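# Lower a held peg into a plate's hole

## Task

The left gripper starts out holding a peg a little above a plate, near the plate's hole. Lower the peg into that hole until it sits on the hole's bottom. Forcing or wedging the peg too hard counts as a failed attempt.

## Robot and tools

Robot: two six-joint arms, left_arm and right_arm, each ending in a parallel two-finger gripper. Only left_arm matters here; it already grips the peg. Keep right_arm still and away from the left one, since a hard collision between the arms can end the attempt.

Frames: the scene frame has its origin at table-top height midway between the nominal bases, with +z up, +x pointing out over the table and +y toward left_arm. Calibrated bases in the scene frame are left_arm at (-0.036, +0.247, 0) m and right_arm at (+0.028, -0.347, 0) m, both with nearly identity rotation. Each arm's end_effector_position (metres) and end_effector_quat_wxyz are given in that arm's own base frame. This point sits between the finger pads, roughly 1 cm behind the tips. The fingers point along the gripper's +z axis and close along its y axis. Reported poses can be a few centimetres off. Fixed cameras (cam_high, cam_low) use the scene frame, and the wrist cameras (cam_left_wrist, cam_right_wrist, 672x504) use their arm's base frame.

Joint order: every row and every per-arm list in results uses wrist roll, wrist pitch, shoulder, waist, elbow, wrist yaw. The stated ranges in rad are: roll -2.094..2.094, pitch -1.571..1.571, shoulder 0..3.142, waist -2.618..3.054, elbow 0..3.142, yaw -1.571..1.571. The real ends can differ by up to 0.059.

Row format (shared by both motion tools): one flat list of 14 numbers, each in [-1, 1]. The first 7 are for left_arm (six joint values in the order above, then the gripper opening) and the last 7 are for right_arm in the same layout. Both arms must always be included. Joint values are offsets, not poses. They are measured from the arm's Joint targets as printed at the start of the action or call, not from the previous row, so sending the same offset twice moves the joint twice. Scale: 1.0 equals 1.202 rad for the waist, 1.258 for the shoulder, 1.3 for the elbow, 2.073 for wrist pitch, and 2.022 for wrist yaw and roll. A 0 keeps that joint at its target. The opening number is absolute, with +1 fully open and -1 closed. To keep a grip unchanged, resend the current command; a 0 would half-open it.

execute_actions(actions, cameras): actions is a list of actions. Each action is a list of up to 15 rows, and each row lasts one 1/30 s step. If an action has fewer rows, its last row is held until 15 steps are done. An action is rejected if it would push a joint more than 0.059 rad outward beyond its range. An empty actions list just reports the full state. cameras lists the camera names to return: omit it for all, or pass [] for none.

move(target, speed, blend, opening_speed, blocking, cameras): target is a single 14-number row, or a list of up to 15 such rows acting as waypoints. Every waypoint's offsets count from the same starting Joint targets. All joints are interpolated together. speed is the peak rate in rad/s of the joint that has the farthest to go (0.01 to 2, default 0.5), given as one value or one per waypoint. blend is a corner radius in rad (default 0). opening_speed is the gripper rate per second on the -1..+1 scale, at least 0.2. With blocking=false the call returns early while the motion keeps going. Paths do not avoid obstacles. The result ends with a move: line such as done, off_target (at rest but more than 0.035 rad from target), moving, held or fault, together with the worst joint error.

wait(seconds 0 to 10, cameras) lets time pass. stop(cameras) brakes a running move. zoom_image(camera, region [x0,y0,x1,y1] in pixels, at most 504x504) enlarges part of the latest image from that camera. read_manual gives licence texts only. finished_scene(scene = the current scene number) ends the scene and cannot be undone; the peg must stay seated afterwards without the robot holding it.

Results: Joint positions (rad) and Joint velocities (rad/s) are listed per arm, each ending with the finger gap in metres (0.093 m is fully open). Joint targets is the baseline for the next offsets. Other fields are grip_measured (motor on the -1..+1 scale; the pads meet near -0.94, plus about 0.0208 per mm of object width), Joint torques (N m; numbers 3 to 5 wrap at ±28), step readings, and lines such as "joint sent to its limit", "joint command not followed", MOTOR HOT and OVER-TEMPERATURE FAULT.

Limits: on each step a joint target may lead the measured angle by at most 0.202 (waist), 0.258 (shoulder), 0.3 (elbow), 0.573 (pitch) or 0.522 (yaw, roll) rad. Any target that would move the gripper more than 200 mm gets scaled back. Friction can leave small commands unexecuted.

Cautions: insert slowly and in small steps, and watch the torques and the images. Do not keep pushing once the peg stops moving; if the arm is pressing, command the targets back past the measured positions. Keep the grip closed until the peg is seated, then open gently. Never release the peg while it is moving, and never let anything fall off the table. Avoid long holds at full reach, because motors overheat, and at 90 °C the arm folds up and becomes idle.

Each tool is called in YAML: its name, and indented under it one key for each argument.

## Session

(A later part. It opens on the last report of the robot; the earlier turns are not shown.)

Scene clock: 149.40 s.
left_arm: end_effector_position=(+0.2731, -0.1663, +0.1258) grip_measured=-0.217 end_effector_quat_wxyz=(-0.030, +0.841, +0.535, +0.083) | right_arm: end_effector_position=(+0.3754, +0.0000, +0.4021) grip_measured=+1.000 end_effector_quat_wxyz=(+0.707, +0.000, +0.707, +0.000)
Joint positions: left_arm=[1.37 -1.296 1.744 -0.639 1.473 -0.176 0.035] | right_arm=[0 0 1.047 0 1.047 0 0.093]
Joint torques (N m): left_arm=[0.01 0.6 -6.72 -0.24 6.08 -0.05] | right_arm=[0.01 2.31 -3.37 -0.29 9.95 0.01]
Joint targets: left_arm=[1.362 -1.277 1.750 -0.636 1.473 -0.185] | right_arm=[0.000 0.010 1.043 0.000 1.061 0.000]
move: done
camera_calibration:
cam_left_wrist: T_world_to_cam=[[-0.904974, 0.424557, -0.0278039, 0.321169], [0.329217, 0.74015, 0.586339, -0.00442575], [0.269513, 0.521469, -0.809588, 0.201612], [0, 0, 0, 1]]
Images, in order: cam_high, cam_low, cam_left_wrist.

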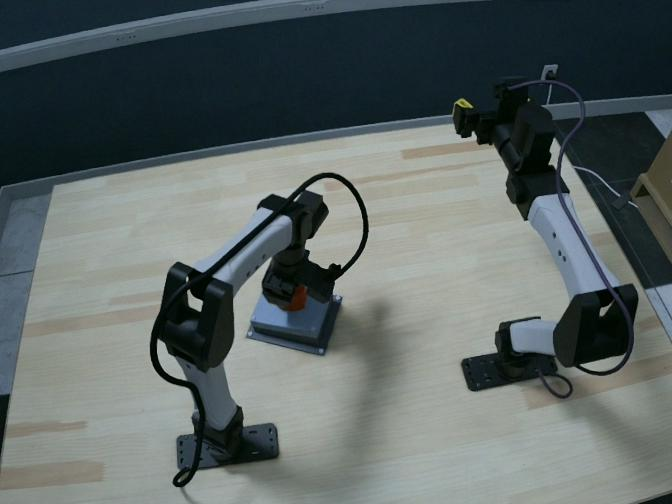

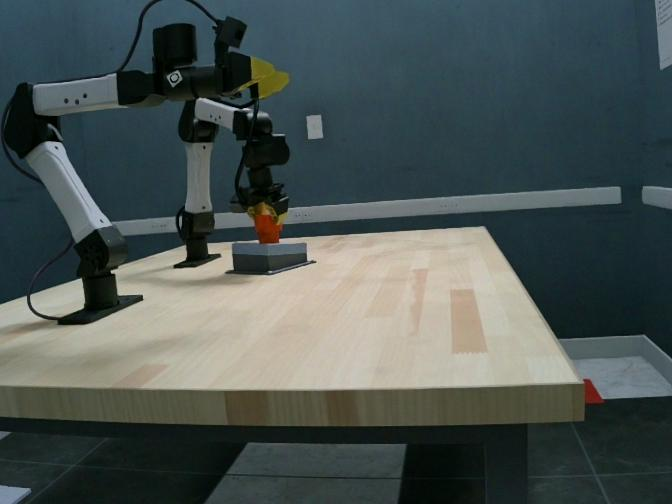

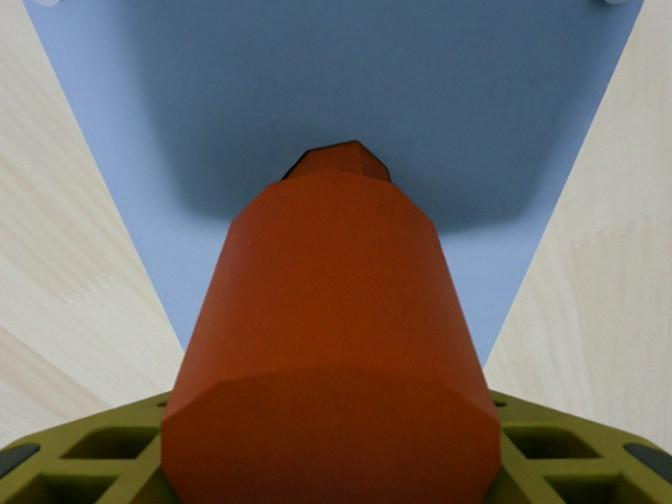

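move:
  target: [0,0.0145,0,0,-0.0231,0,-0.921,0,0,0,0,0,0,1]
  speed: 0.08
  cameras: ["cam_low","cam_left_wrist"]

zoom_image:
  camera: "cam_left_wrist"
  region: [260, 90, 430, 220]

zoom_image:
  camera: "cam_low"
  region: [225, 190, 315, 280]

Scene clock: 152.27 s.
left_arm: end_effector_position=(+0.2731, -0.1664, +0.1188) grip_measured=-0.217 end_effector_quat_wxyz=(-0.029, +0.840, +0.536, +0.083) | right_arm: end_effector_position=(+0.3754, +0.0000, +0.4021) grip_measured=+1.000 end_effector_quat_wxyz=(+0.707, +0.000, +0.707, +0.000)
Joint positions: left_arm=[1.368 -1.267 1.744 -0.639 1.445 -0.176 0.035] | right_arm=[0 0 1.047 0 1.047 0 0.093]
Joint torques (N m): left_arm=[0.11 0.57 -6.58 -0.1 5.68 -0.04] | right_arm=[0.06 2.29 -2.89 -0.05 9.94 0.02]
Joint targets: left_arm=[1.362 -1.248 1.750 -0.636 1.443 -0.185] | right_arm=[0.000 0.010 1.043 0.000 1.061 0.000]
move: done
camera_calibration:
cam_left_wrist: T_world_to_cam=[[-0.905885, 0.422483, -0.0296883, 0.321148], [0.326645, 0.741567, 0.585988, 0.000676214], [0.269586, 0.52114, -0.809776, 0.195885], [0, 0, 0, 1]]
Images, in order: cam_low, cam_left_wrist.

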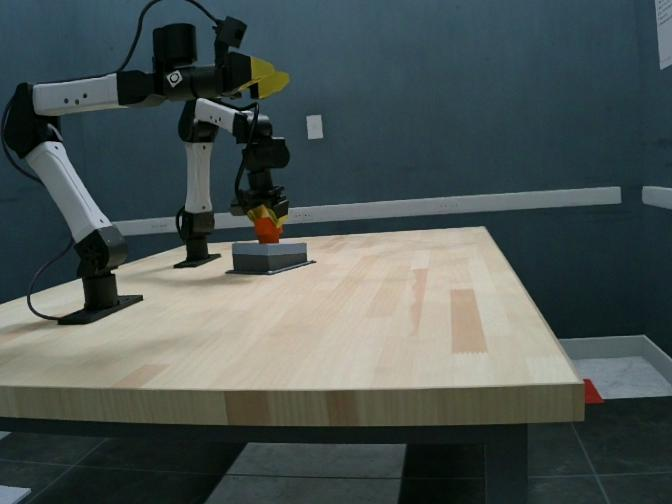

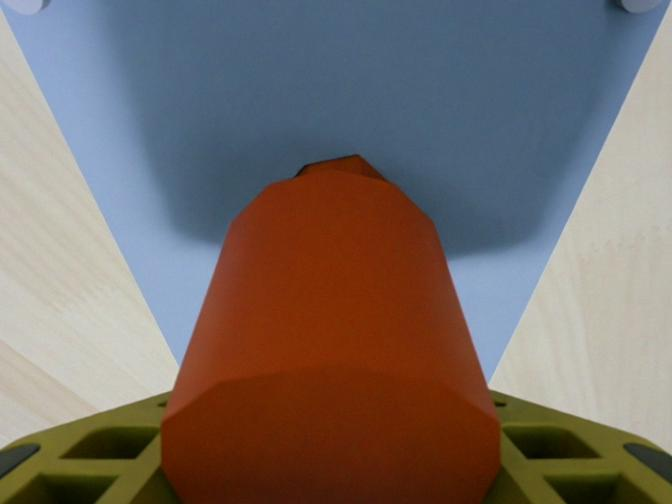

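Scaled by 2.965 from the camera's 672x504 image, which has a finer 960x720 frame.

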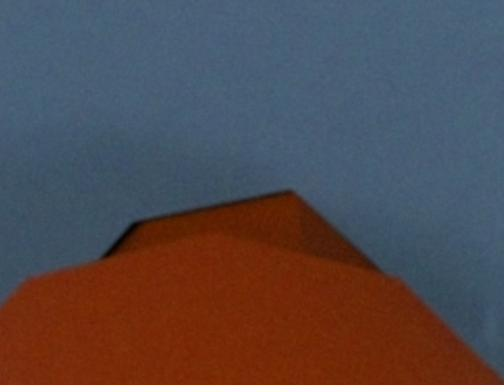

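Scaled by 5.600 from the camera's 672x504 image, which has a finer 960x720 frame.

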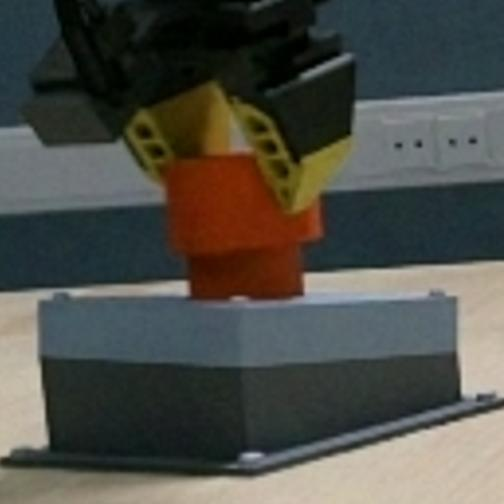

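move:
  target: [0,0.0193,0,0,-0.031,0,-0.921,0,0,0,0,0,0,1]
  speed: 0.08
  cameras: ["cam_low","cam_left_wrist"]

zoom_image:
  camera: "cam_left_wrist"
  region: [260, 90, 430, 220]

zoom_image:
  camera: "cam_low"
  region: [225, 190, 315, 280]

Scene clock: 154.87 s.
left_arm: end_effector_position=(+0.2729, -0.1666, +0.1132) grip_measured=-0.217 end_effector_quat_wxyz=(-0.028, +0.837, +0.541, +0.082) | right_arm: end_effector_position=(+0.3754, +0.0000, +0.4021) grip_measured=+1.000 end_effector_quat_wxyz=(+0.707, +0.000, +0.707, +0.000)
Joint positions: left_arm=[1.355 -1.243 1.744 -0.639 1.423 -0.174 0.035] | right_arm=[0 0 1.047 0 1.047 0 0.093]
Joint torques (N m): left_arm=[0.2 0.76 -6.56 -0.34 4.52 -0.08] | right_arm=[-0.04 2.27 -3.22 -0.12 10.24 0.01]
Joint targets: left_arm=[1.362 -1.208 1.750 -0.636 1.403 -0.185] | right_arm=[0.000 0.010 1.043 0.000 1.061 0.000]
move: done
camera_calibration:
cam_left_wrist: T_world_to_cam=[[-0.910848, 0.411463, -0.0324741, 0.320636], [0.316856, 0.747497, 0.583824, 0.00810248], [0.264496, 0.521485, -0.811231, 0.193116], [0, 0, 0, 1]]
Images, in order: cam_low, cam_left_wrist.

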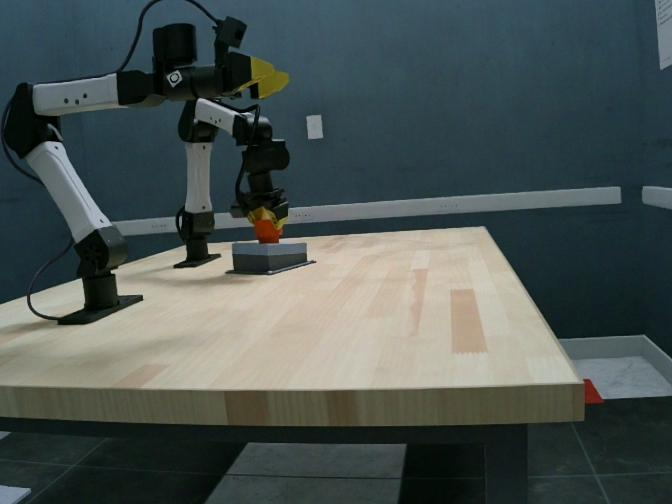

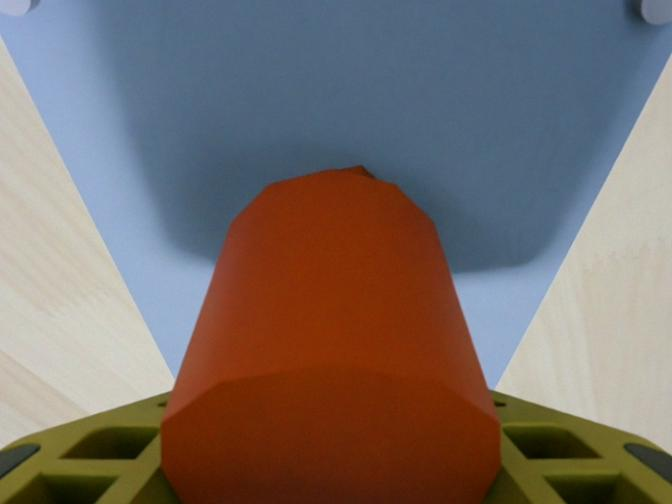

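Scaled by 2.965 from the camera's 672x504 image, which has a finer 960x720 frame.

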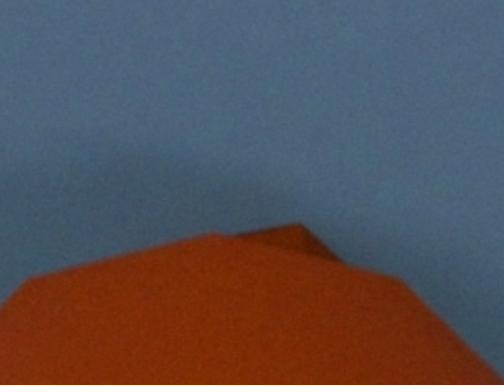

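Scaled by 5.600 from the camera's 672x504 image, which has a finer 960x720 frame.

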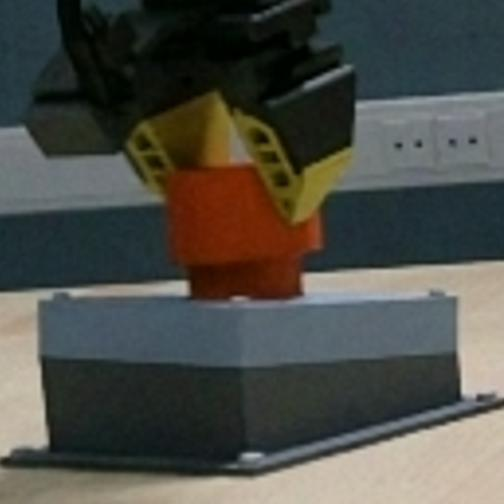

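move:
  target: [-0.004,0.004,0.008,0.004,-0.006,0,-0.921,0,0,0,0,0,0,1]
  speed: 0.05
  cameras: ["cam_low","cam_left_wrist"]

zoom_image:
  camera: "cam_low"
  region: [225, 190, 315, 280]

zoom_image:
  camera: "cam_left_wrist"
  region: [260, 90, 430, 220]

Scene clock: 162.80 s.
left_arm: end_effector_position=(+0.2729, -0.1665, +0.1124) grip_measured=-0.217 end_effector_quat_wxyz=(-0.027, +0.836, +0.542, +0.082) | right_arm: end_effector_position=(+0.3754, +0.0000, +0.4021) grip_measured=+1.000 end_effector_quat_wxyz=(+0.707, +0.000, +0.707, +0.000)
Joint positions: left_arm=[1.353 -1.24 1.744 -0.639 1.42 -0.173 0.035] | right_arm=[0 0 1.047 0 1.047 0 0.093]
Joint torques (N m): left_arm=[0.12 0.9 -5.67 -0.14 3.78 -0.1] | right_arm=[0.06 2.33 -2.95 -0.12 10.02 -0.03]
Joint targets: left_arm=[1.354 -1.199 1.760 -0.631 1.395 -0.185] | right_arm=[0.000 0.010 1.043 0.000 1.061 0.000]
move: off_target (left_arm); left_arm: the wrist pitch is farthest, 0.040 rad from its target
camera_calibration:
cam_left_wrist: T_world_to_cam=[[-0.912236, 0.408329, -0.0330469, 0.320549], [0.314331, 0.749402, 0.582746, 0.00965608], [0.262717, 0.521214, -0.811982, 0.192962], [0, 0, 0, 1]]
Images, in order: cam_low, cam_left_wrist.

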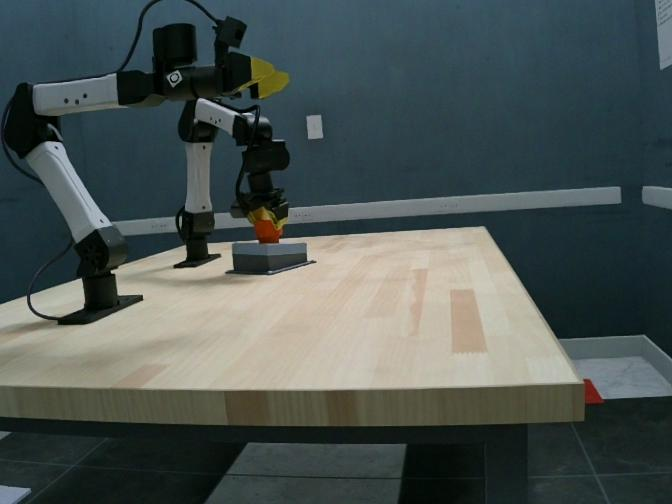

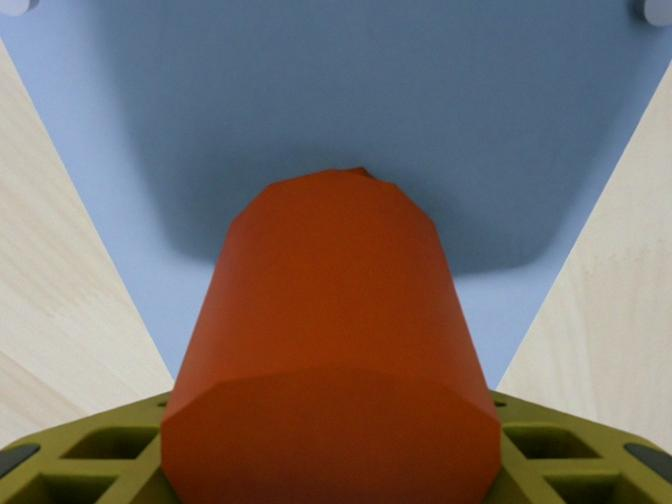

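Scaled by 5.600 from the camera's 672x504 image, which has a finer 960x720 frame.

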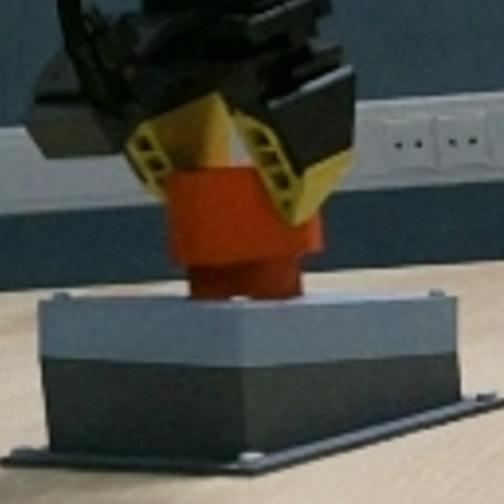

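Scaled by 2.965 from the camera's 672x504 image, which has a finer 960x720 frame.

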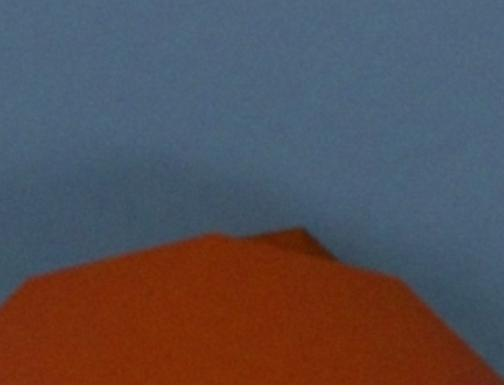

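move:
  target:
    - [0,-0.025,0,0,0.038,0,-0.921,0,0,0,0,0,0,1]
    - [-0.012,-0.025,0,0.005,0.038,0,-0.921,0,0,0,0,0,0,1]
    - [-0.012,0.003,-0.004,0.005,-0.004,0,-0.921,0,0,0,0,0,0,1]
  speed: 0.08
  cameras: ["cam_low","cam_left_wrist"]

zoom_image:
  camera: "cam_low"
  region: [225, 190, 315, 280]

zoom_image:
  camera: "cam_left_wrist"
  region: [260, 90, 430, 220]

Scene clock: 174.03 s.
left_arm: end_effector_position=(+0.2729, -0.1664, +0.1116) grip_measured=-0.217 end_effector_quat_wxyz=(-0.026, +0.834, +0.545, +0.081) | right_arm: end_effector_position=(+0.3754, +0.0000, +0.4021) grip_measured=+1.000 end_effector_quat_wxyz=(+0.707, +0.000, +0.707, +0.000)
Joint positions: left_arm=[1.349 -1.237 1.744 -0.637 1.417 -0.17 0.035] | right_arm=[0 0 1.047 0 1.047 0 0.093]
Joint torques (N m): left_arm=[-0.15 0.86 -6.09 0.28 3.67 -0.19] | right_arm=[0.03 2.3 -3.25 0.02 10.19 -0.01]
Joint targets: left_arm=[1.330 -1.193 1.755 -0.625 1.390 -0.185] | right_arm=[0.000 0.010 1.043 0.000 1.061 0.000]
move: off_target (left_arm); left_arm: the wrist pitch is farthest, 0.044 rad from its target
camera_calibration:
cam_left_wrist: T_world_to_cam=[[-0.914411, 0.403414, -0.033321, 0.320332], [0.310985, 0.75282, 0.58013, 0.0117886], [0.259117, 0.520114, -0.813842, 0.193294], [0, 0, 0, 1]]
Images, in order: cam_low, cam_left_wrist.

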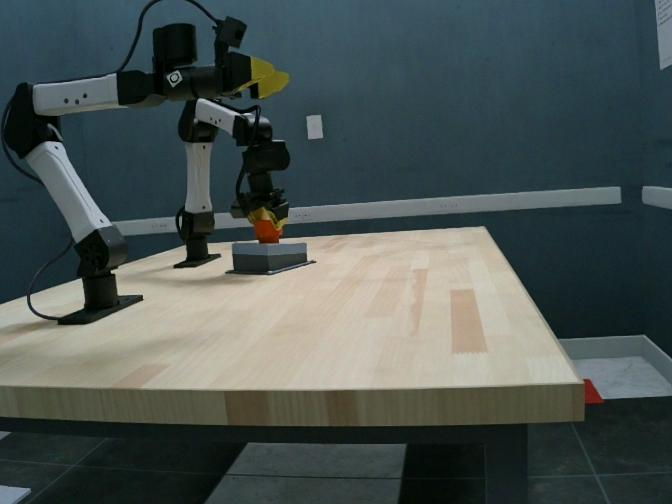

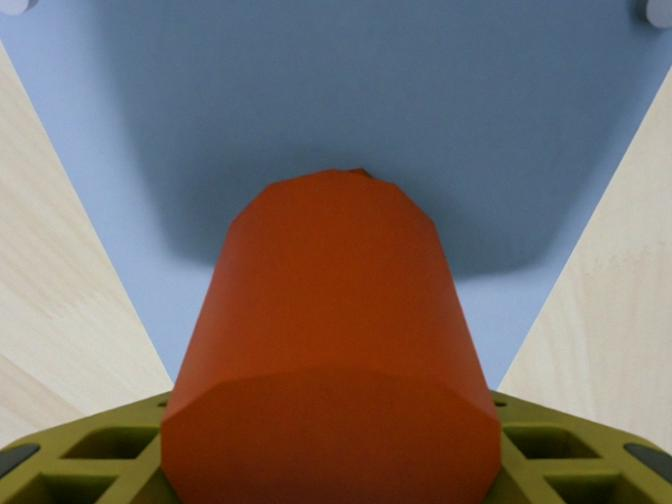

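Scaled by 5.600 from the camera's 672x504 image, which has a finer 960x720 frame.

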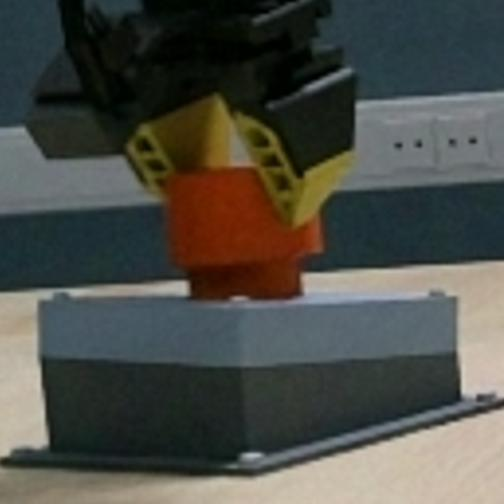

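Scaled by 2.965 from the camera's 672x504 image, which has a finer 960x720 frame.

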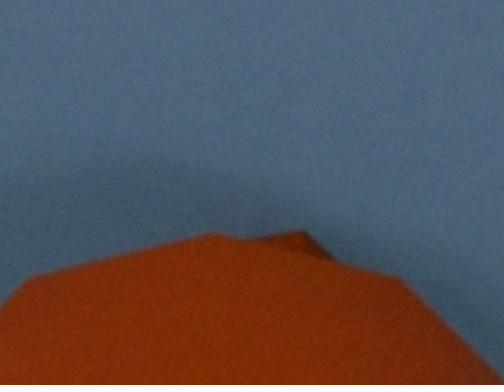

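move:
  target: [0,-0.008,0,0.008,0.01,0.016,-0.921,0,0,0,0,0,0,1]
  speed: 0.08
  cameras: []

move:
  target: [0,0.012,0,0,-0.016,0.002,-0.921,0,0,0,0,0,0,1]
  speed: 0.08
  cameras: ["cam_low","cam_left_wrist"]

zoom_image:
  camera: "cam_low"
  region: [225, 190, 315, 280]

zoom_image:
  camera: "cam_left_wrist"
  region: [260, 90, 430, 220]

Scene clock: 179.50 s.
move: done

Scene clock: 180.20 s.
left_arm: end_effector_position=(+0.2733, -0.1657, +0.1096) grip_measured=-0.217 end_effector_quat_wxyz=(-0.023, +0.832, +0.550, +0.071) | right_arm: end_effector_position=(+0.3754, +0.0000, +0.4021) grip_measured=+1.000 end_effector_quat_wxyz=(+0.707, +0.000, +0.707, +0.000)
Joint positions: left_arm=[1.349 -1.23 1.744 -0.624 1.411 -0.149 0.035] | right_arm=[0 0 1.047 0 1.047 0 0.093]
Joint torques (N m): left_arm=[-0.12 0.88 -6.24 0.09 3.29 0.07] | right_arm=[-0.04 2.32 -3.02 -0.08 9.95 -0.02]
Joint targets: left_arm=[1.330 -1.185 1.755 -0.615 1.382 -0.148] | right_arm=[0.000 0.010 1.043 0.000 1.061 0.000]
move: off_target (left_arm); left_arm: the wrist pitch is farthest, 0.045 rad from its target
camera_calibration:
cam_left_wrist: T_world_to_cam=[[-0.919844, 0.391107, -0.0303721, 0.319448], [0.307353, 0.766641, 0.563733, 0.0173858], [0.243765, 0.509212, -0.825398, 0.19489], [0, 0, 0, 1]]
Images, in order: cam_low, cam_left_wrist.

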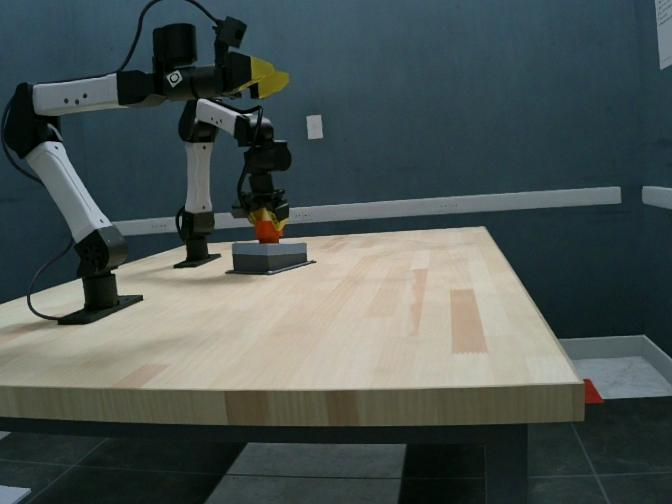

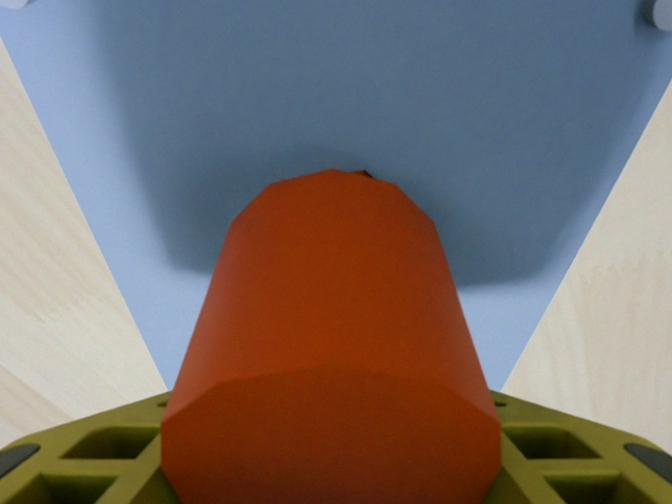

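Scaled by 5.600 from the camera's 672x504 image, which has a finer 960x720 frame.

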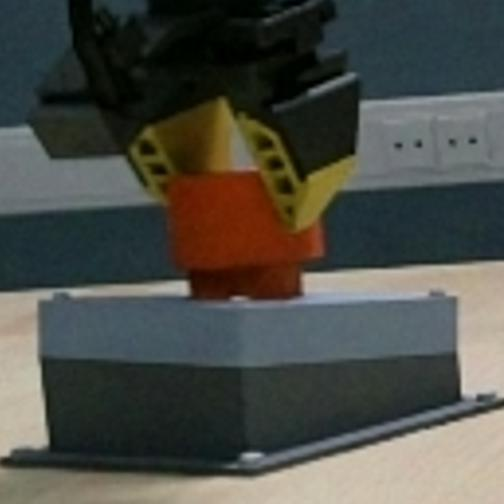

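Scaled by 2.965 from the camera's 672x504 image, which has a finer 960x720 frame.

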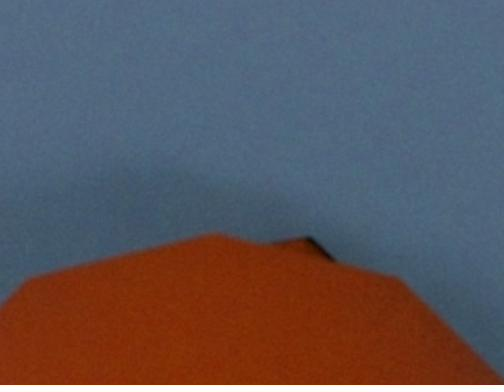

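move:
  target: [0,0,0,0.0083,0,0.01,-0.921,0,0,0,0,0,0,1]
  speed: 0.05
  cameras: ["cam_low","cam_left_wrist","cam_high"]

zoom_image:
  camera: "cam_low"
  region: [225, 190, 315, 280]

zoom_image:
  camera: "cam_left_wrist"
  region: [260, 90, 430, 220]

zoom_image:
  camera: "cam_high"
  region: [255, 265, 325, 335]

Scene clock: 183.77 s.
left_arm: end_effector_position=(+0.2736, -0.1655, +0.1094) grip_measured=-0.217 end_effector_quat_wxyz=(-0.021, +0.831, +0.552, +0.066) | right_arm: end_effector_position=(+0.3754, +0.0000, +0.4021) grip_measured=+1.000 end_effector_quat_wxyz=(+0.707, +0.000, +0.707, +0.000)
Joint positions: left_arm=[1.354 -1.228 1.744 -0.617 1.411 -0.139 0.035] | right_arm=[0 0 1.047 0 1.047 0 0.093]
Joint torques (N m): left_arm=[-0.19 0.88 -6.41 0.16 3.3 0.12] | right_arm=[-0.02 2.29 -2.82 -0.34 9.96 0.02]
Joint targets: left_arm=[1.330 -1.185 1.755 -0.606 1.382 -0.128] | right_arm=[0.000 0.010 1.043 0.000 1.061 0.000]
move: off_target (left_arm); left_arm: the wrist pitch is farthest, 0.043 rad from its target
camera_calibration:
cam_left_wrist: T_world_to_cam=[[-0.920889, 0.388779, -0.0285319, 0.319337], [0.308865, 0.772335, 0.555069, 0.0186999], [0.237835, 0.502344, -0.831315, 0.195596], [0, 0, 0, 1]]
Images, in order: cam_high, cam_low, cam_left_wrist.

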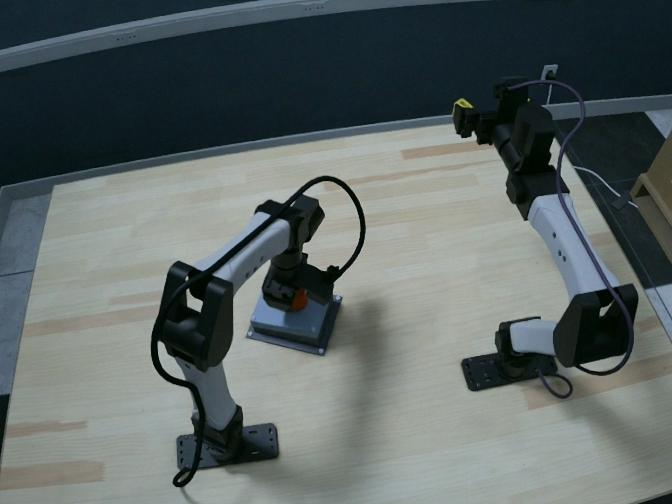

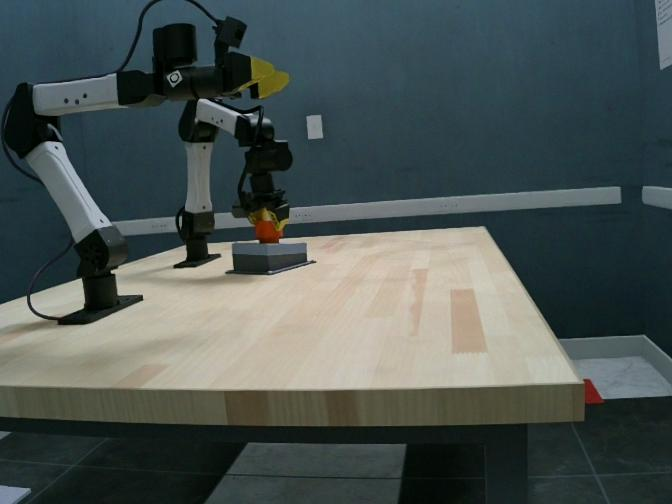

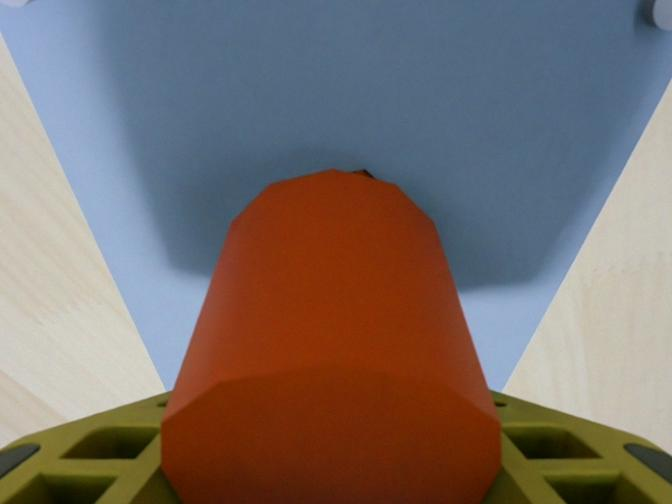

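Scaled by 5.600 from the camera's 672x504 image, which has a finer 960x720 frame.

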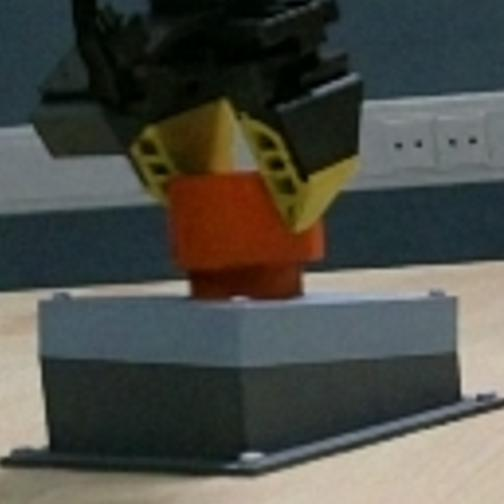

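Scaled by 2.965 from the camera's 672x504 image, which has a finer 960x720 frame.

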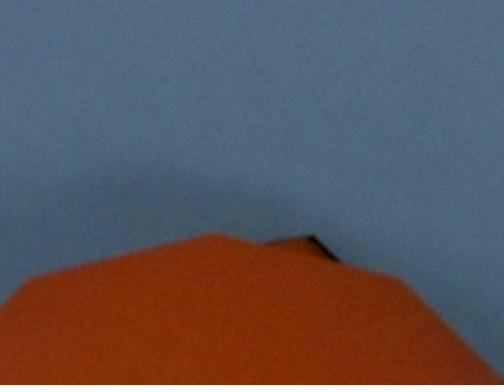

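Scaled by 7.200 from the camera's 672x504 image, which has a finer 960x720 frame.

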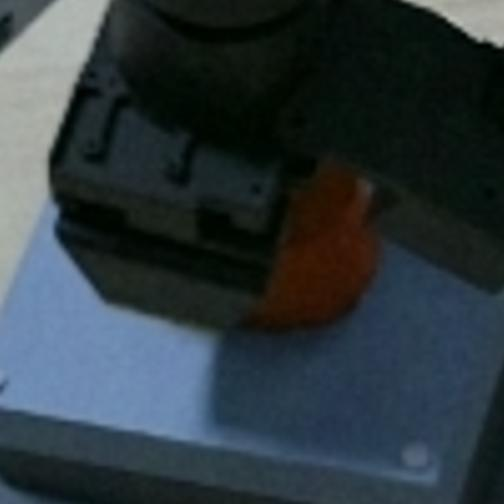

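move:
  target: [0.008,-0.004,0,0,-0.0125,0,-0.921,0,0,0,0,0,0,1]
  speed: 0.05
  cameras: ["cam_low","cam_left_wrist"]

zoom_image:
  camera: "cam_low"
  region: [245, 220, 305, 260]

zoom_image:
  camera: "cam_left_wrist"
  region: [260, 90, 430, 220]

Scene clock: 187.40 s.
left_arm: end_effector_position=(+0.2734, -0.1650, +0.1088) grip_measured=-0.217 end_effector_quat_wxyz=(-0.019, +0.832, +0.551, +0.065) | right_arm: end_effector_position=(+0.3754, +0.0000, +0.4021) grip_measured=+1.000 end_effector_quat_wxyz=(+0.707, +0.000, +0.707, +0.000)
Joint positions: left_arm=[1.359 -1.223 1.74 -0.614 1.405 -0.136 0.035] | right_arm=[0 0 1.047 0 1.047 0 0.093]
Joint torques (N m): left_arm=[0.02 0.83 -5.91 0.06 2.47 0.17] | right_arm=[0.08 2.36 -3.11 -0.39 9.98 0.06]
Joint targets: left_arm=[1.346 -1.193 1.755 -0.605 1.366 -0.128] | right_arm=[0.000 0.010 1.043 0.000 1.061 0.000]
move: off_target (left_arm); left_arm: the elbow is farthest, 0.039 rad from its target
camera_calibration:
cam_left_wrist: T_world_to_cam=[[-0.919856, 0.391119, -0.0298381, 0.319161], [0.310977, 0.773504, 0.552254, 0.0186656], [0.239077, 0.498716, -0.833142, 0.194224], [0, 0, 0, 1]]
Images, in order: cam_low, cam_left_wrist.

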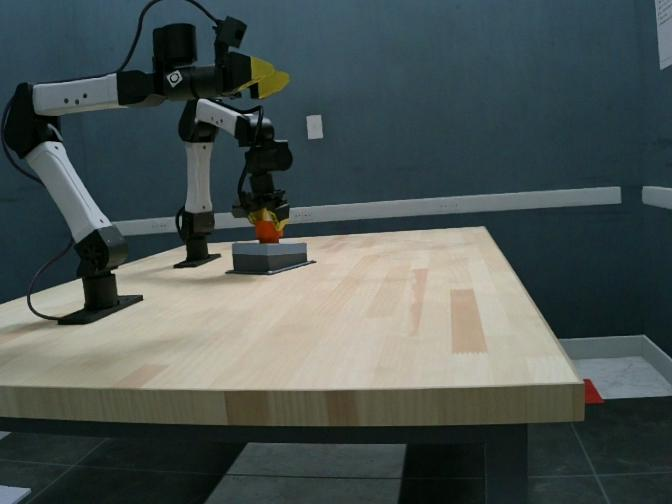

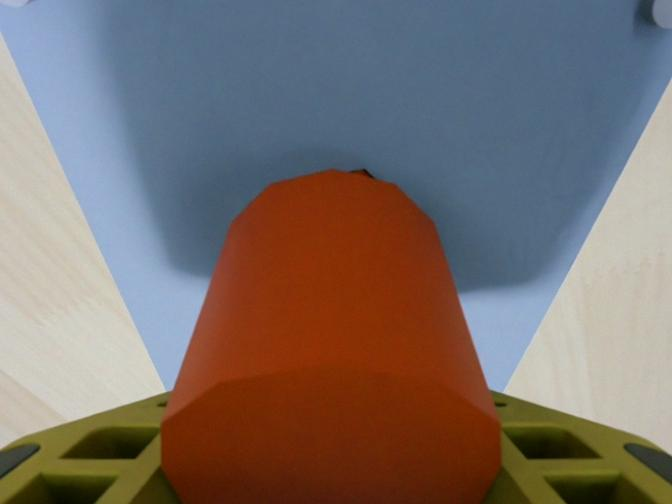

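Scaled by 8.400 from the camera's 672x504 image, which has a finer 960x720 frame.

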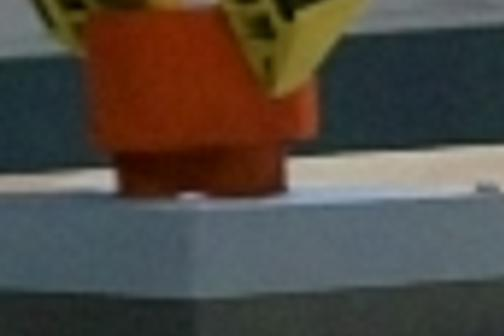

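Scaled by 2.965 from the camera's 672x504 image, which has a finer 960x720 frame.

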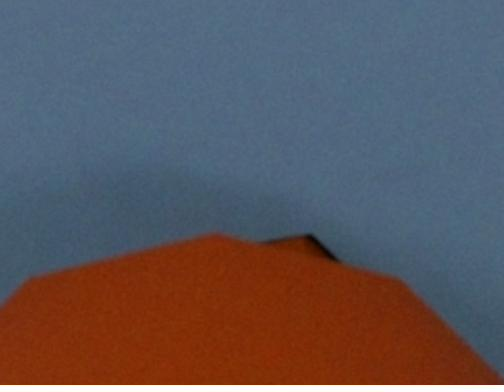

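move:
  target:
    - [0,-0.03,-0.004,0,0.062,0,-0.921,0,0,0,0,0,0,1]
    - [0,0.005,-0.004,0.004,-0.006,0.003,-0.921,0,0,0,0,0,0,1]
  speed: 0.08
  cameras: ["cam_low","cam_left_wrist"]

zoom_image:
  camera: "cam_low"
  region: [245, 220, 305, 260]

zoom_image:
  camera: "cam_left_wrist"
  region: [260, 90, 430, 220]

Scene clock: 196.17 s.
left_arm: end_effector_position=(+0.2735, -0.1647, +0.1086) grip_measured=-0.217 end_effector_quat_wxyz=(-0.016, +0.833, +0.550, +0.063) | right_arm: end_effector_position=(+0.3754, +0.0000, +0.4021) grip_measured=+1.000 end_effector_quat_wxyz=(+0.707, +0.000, +0.707, +0.000)
Joint positions: left_arm=[1.365 -1.216 1.735 -0.61 1.398 -0.13 0.035] | right_arm=[0 0 1.047 0 1.047 0 0.093]
Joint torques (N m): left_arm=[-0.12 0.76 -5.81 0.2 2.4 0.1] | right_arm=[0.01 2.31 -3.12 -0.2 9.89 -0.02]
Joint targets: left_arm=[1.346 -1.183 1.750 -0.600 1.358 -0.122] | right_arm=[0.000 0.010 1.043 0.000 1.061 0.000]
move: off_target (left_arm); left_arm: the elbow is farthest, 0.040 rad from its target
camera_calibration:
cam_left_wrist: T_world_to_cam=[[-0.918929, 0.39301, -0.0333466, 0.319521], [0.312487, 0.777017, 0.54644, 0.0193238], [0.240667, 0.491719, -0.836834, 0.192631], [0, 0, 0, 1]]
Images, in order: cam_low, cam_left_wrist.

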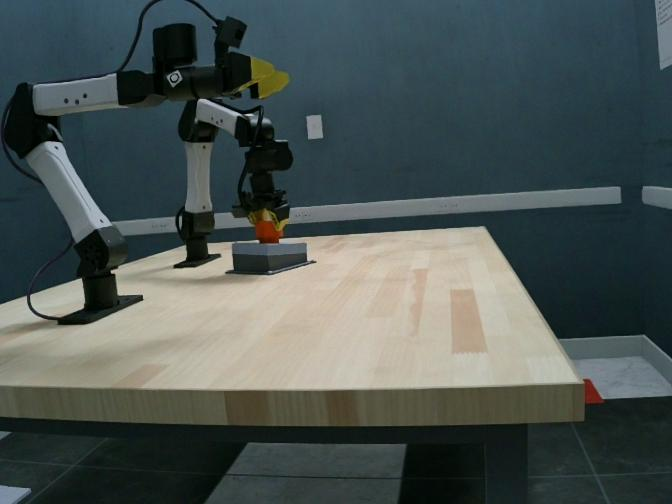

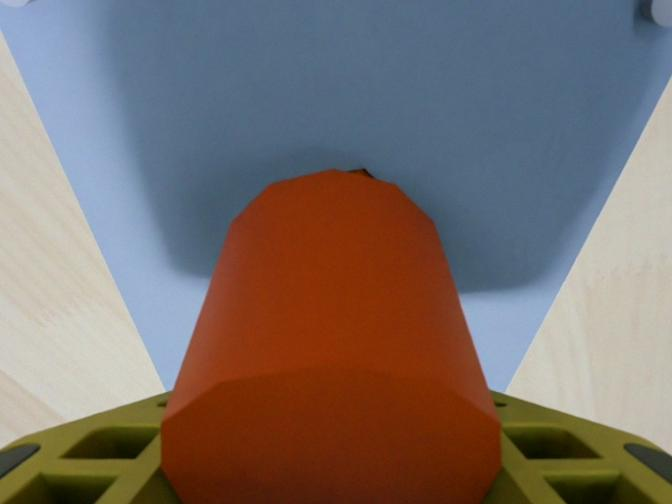

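Scaled by 8.400 from the camera's 672x504 image, which has a finer 960x720 frame.

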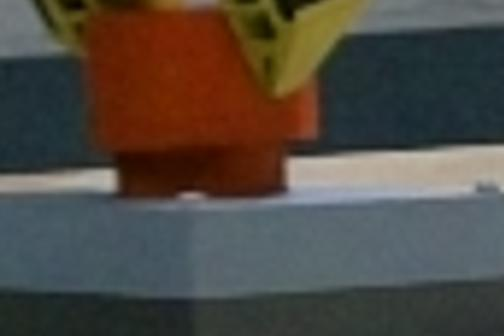

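Scaled by 2.965 from the camera's 672x504 image, which has a finer 960x720 frame.

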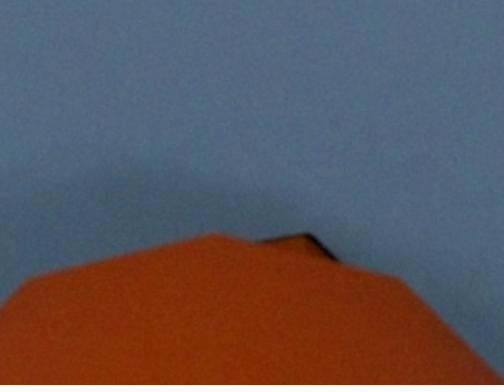

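move:
  target: [0.008,-0.01,-0.006,-0.004,0.027,-0.003,-0.921,0,0,0,0,0,0,1]
  speed: 0.1
  cameras: []

move:
  target: [0,0,0,0,0,0,0.3,0,0,0,0,0,0,1]
  opening_speed: 0.7
  cameras: ["cam_low","cam_left_wrist"]

zoom_image:
  camera: "cam_low"
  region: [245, 220, 305, 260]

zoom_image:
  camera: "cam_left_wrist"
  region: [260, 90, 430, 220]

Scene clock: 200.23 s.
move: done

Scene clock: 202.20 s.
left_arm: end_effector_position=(+0.2737, -0.1644, +0.1084) grip_measured=+0.298 end_effector_quat_wxyz=(-0.016, +0.833, +0.549, +0.064) | right_arm: end_effector_position=(+0.3754, +0.0000, +0.4021) grip_measured=+1.000 end_effector_quat_wxyz=(+0.707, +0.000, +0.707, +0.000)
Joint positions: left_arm=[1.368 -1.214 1.735 -0.61 1.397 -0.131 0.059] | right_arm=[0 0 1.047 0 1.047 0 0.093]
Joint torques (N m): left_arm=[0 0.5 -6.32 -0.12 5.6 0.07] | right_arm=[0.09 2.3 -3.08 -0.36 10 0.06]
Joint targets: left_arm=[1.362 -1.203 1.743 -0.605 1.393 -0.128] | right_arm=[0.000 0.010 1.043 0.000 1.061 0.000]
move: done
camera_calibration:
cam_left_wrist: T_world_to_cam=[[-0.918154, 0.394753, -0.0341208, 0.319807], [0.313232, 0.775879, 0.54763, 0.0185832], [0.242652, 0.492121, -0.836025, 0.191752], [0, 0, 0, 1]]
Images, in order: cam_low, cam_left_wrist.

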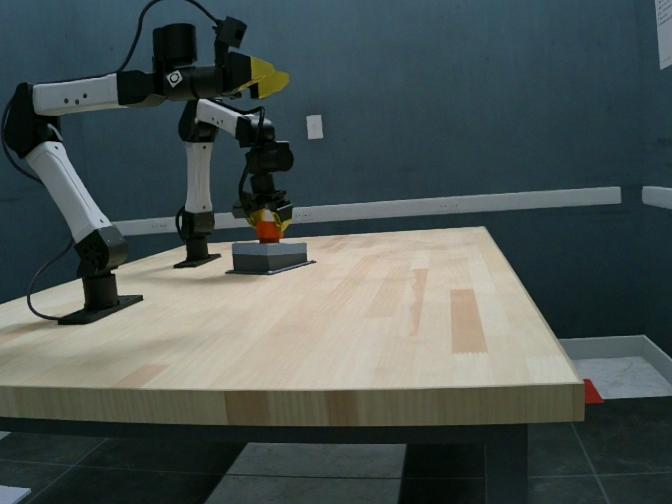

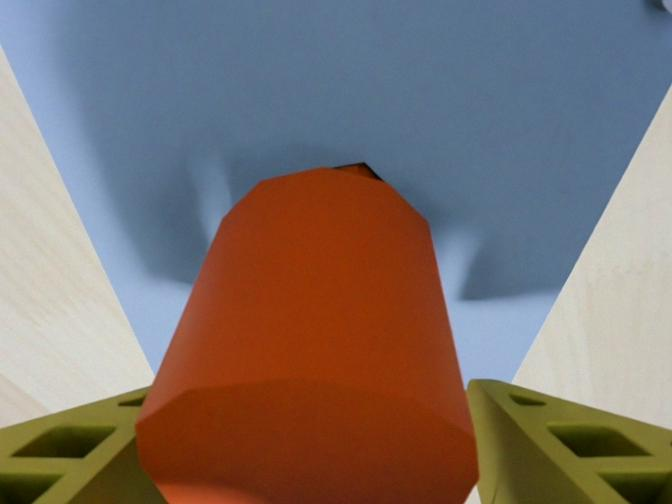

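Scaled by 8.400 from the camera's 672x504 image, which has a finer 960x720 frame.

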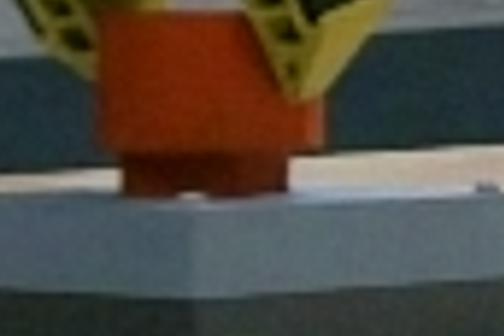

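Scaled by 2.965 from the camera's 672x504 image, which has a finer 960x720 frame.

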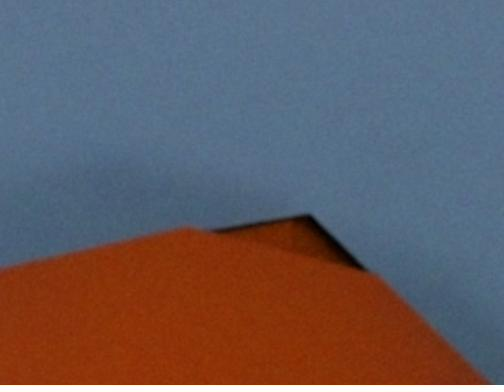

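move:
  target:
    - [0,0,0,0,0,0,0.9,0,0,0,0,0,0,1]
    - [0,-0.12,0,0,0.192,0,0.9,0,0,0,0,0,0,1]
  speed: [0.2,0.25]
  opening_speed: 1

zoom_image:
  camera: "cam_low"
  region: [225, 190, 315, 280]

zoom_image:
  camera: "cam_high"
  region: [255, 265, 325, 335]

Scene clock: 208.40 s.
left_arm: end_effector_position=(+0.2731, -0.1640, +0.1640) grip_measured=+0.897 end_effector_quat_wxyz=(-0.016, +0.833, +0.549, +0.064) | right_arm: end_effector_position=(+0.3754, +0.0000, +0.4021) grip_measured=+1.000 end_effector_quat_wxyz=(+0.707, +0.000, +0.707, +0.000)
Joint positions: left_arm=[1.368 -1.436 1.735 -0.61 1.618 -0.131 0.088] | right_arm=[0 0 1.047 0 1.047 0 0.093]
Joint torques (N m): left_arm=[0.08 0.21 -6.57 -0.21 8.05 0.07] | right_arm=[-0.03 2.28 -3.03 -0.25 9.89 0.02]
Joint targets: left_arm=[1.362 -1.452 1.743 -0.605 1.643 -0.128] | right_arm=[0.000 0.010 1.043 0.000 1.061 0.000]
move: done
camera_calibration:
cam_left_wrist: T_world_to_cam=[[-0.918164, 0.39476, -0.0337474, 0.320869], [0.313403, 0.775759, 0.547701, -0.0120889], [0.242391, 0.492303, -0.835993, 0.23826], [0, 0, 0, 1]]

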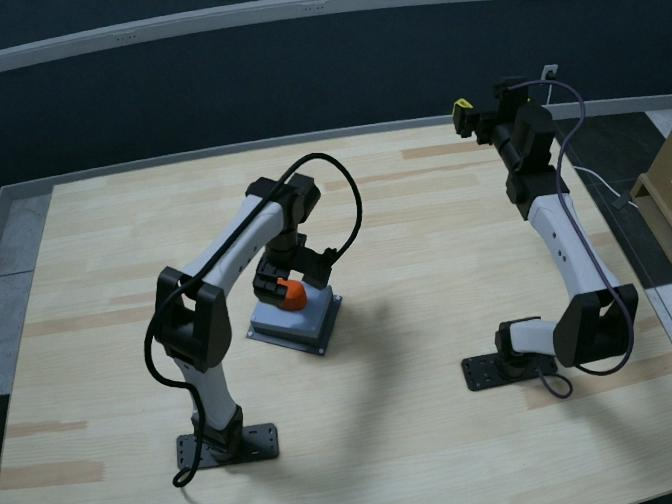

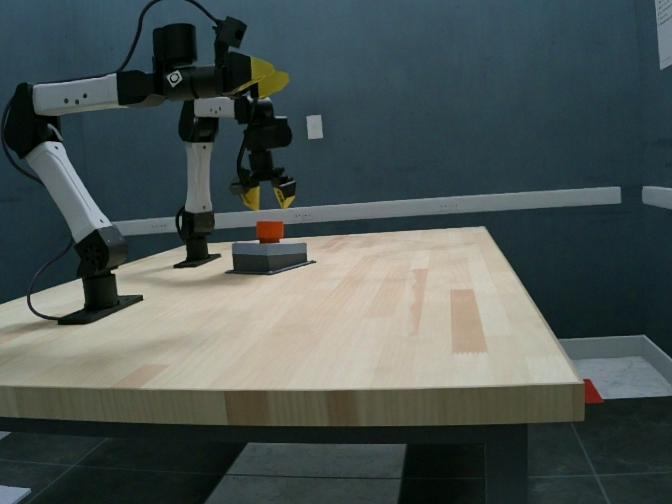

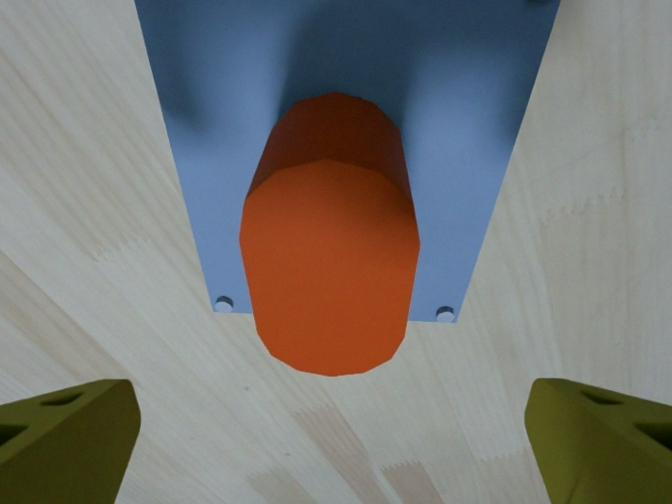

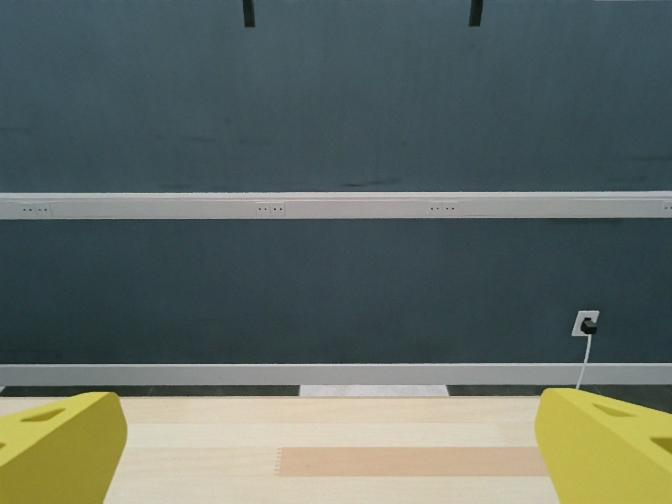

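Scaled by 5.600 from the camera's 672x504 image, which has a finer 960x720 frame.

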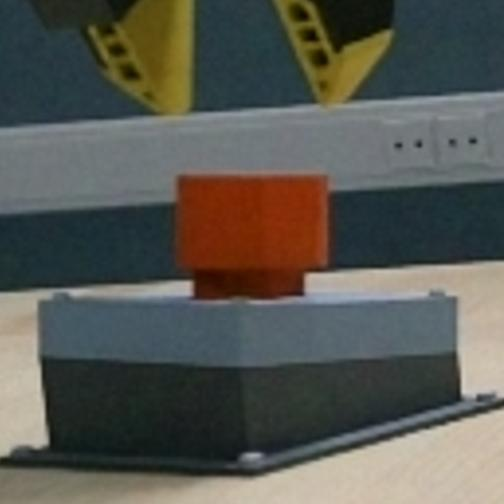

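Scaled by 7.200 from the camera's 672x504 image, which has a finer 960x720 frame.

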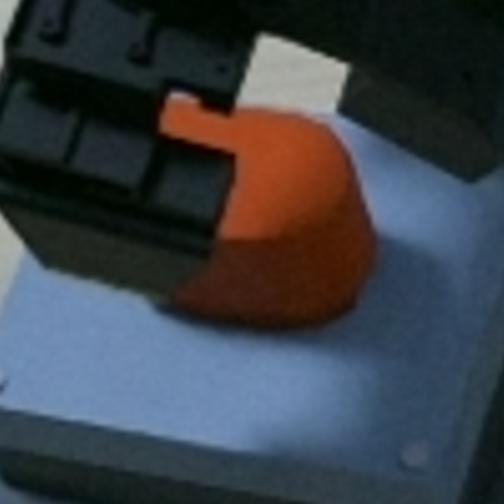

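finished_scene:
  scene: 1

The scene is finished: the task was done.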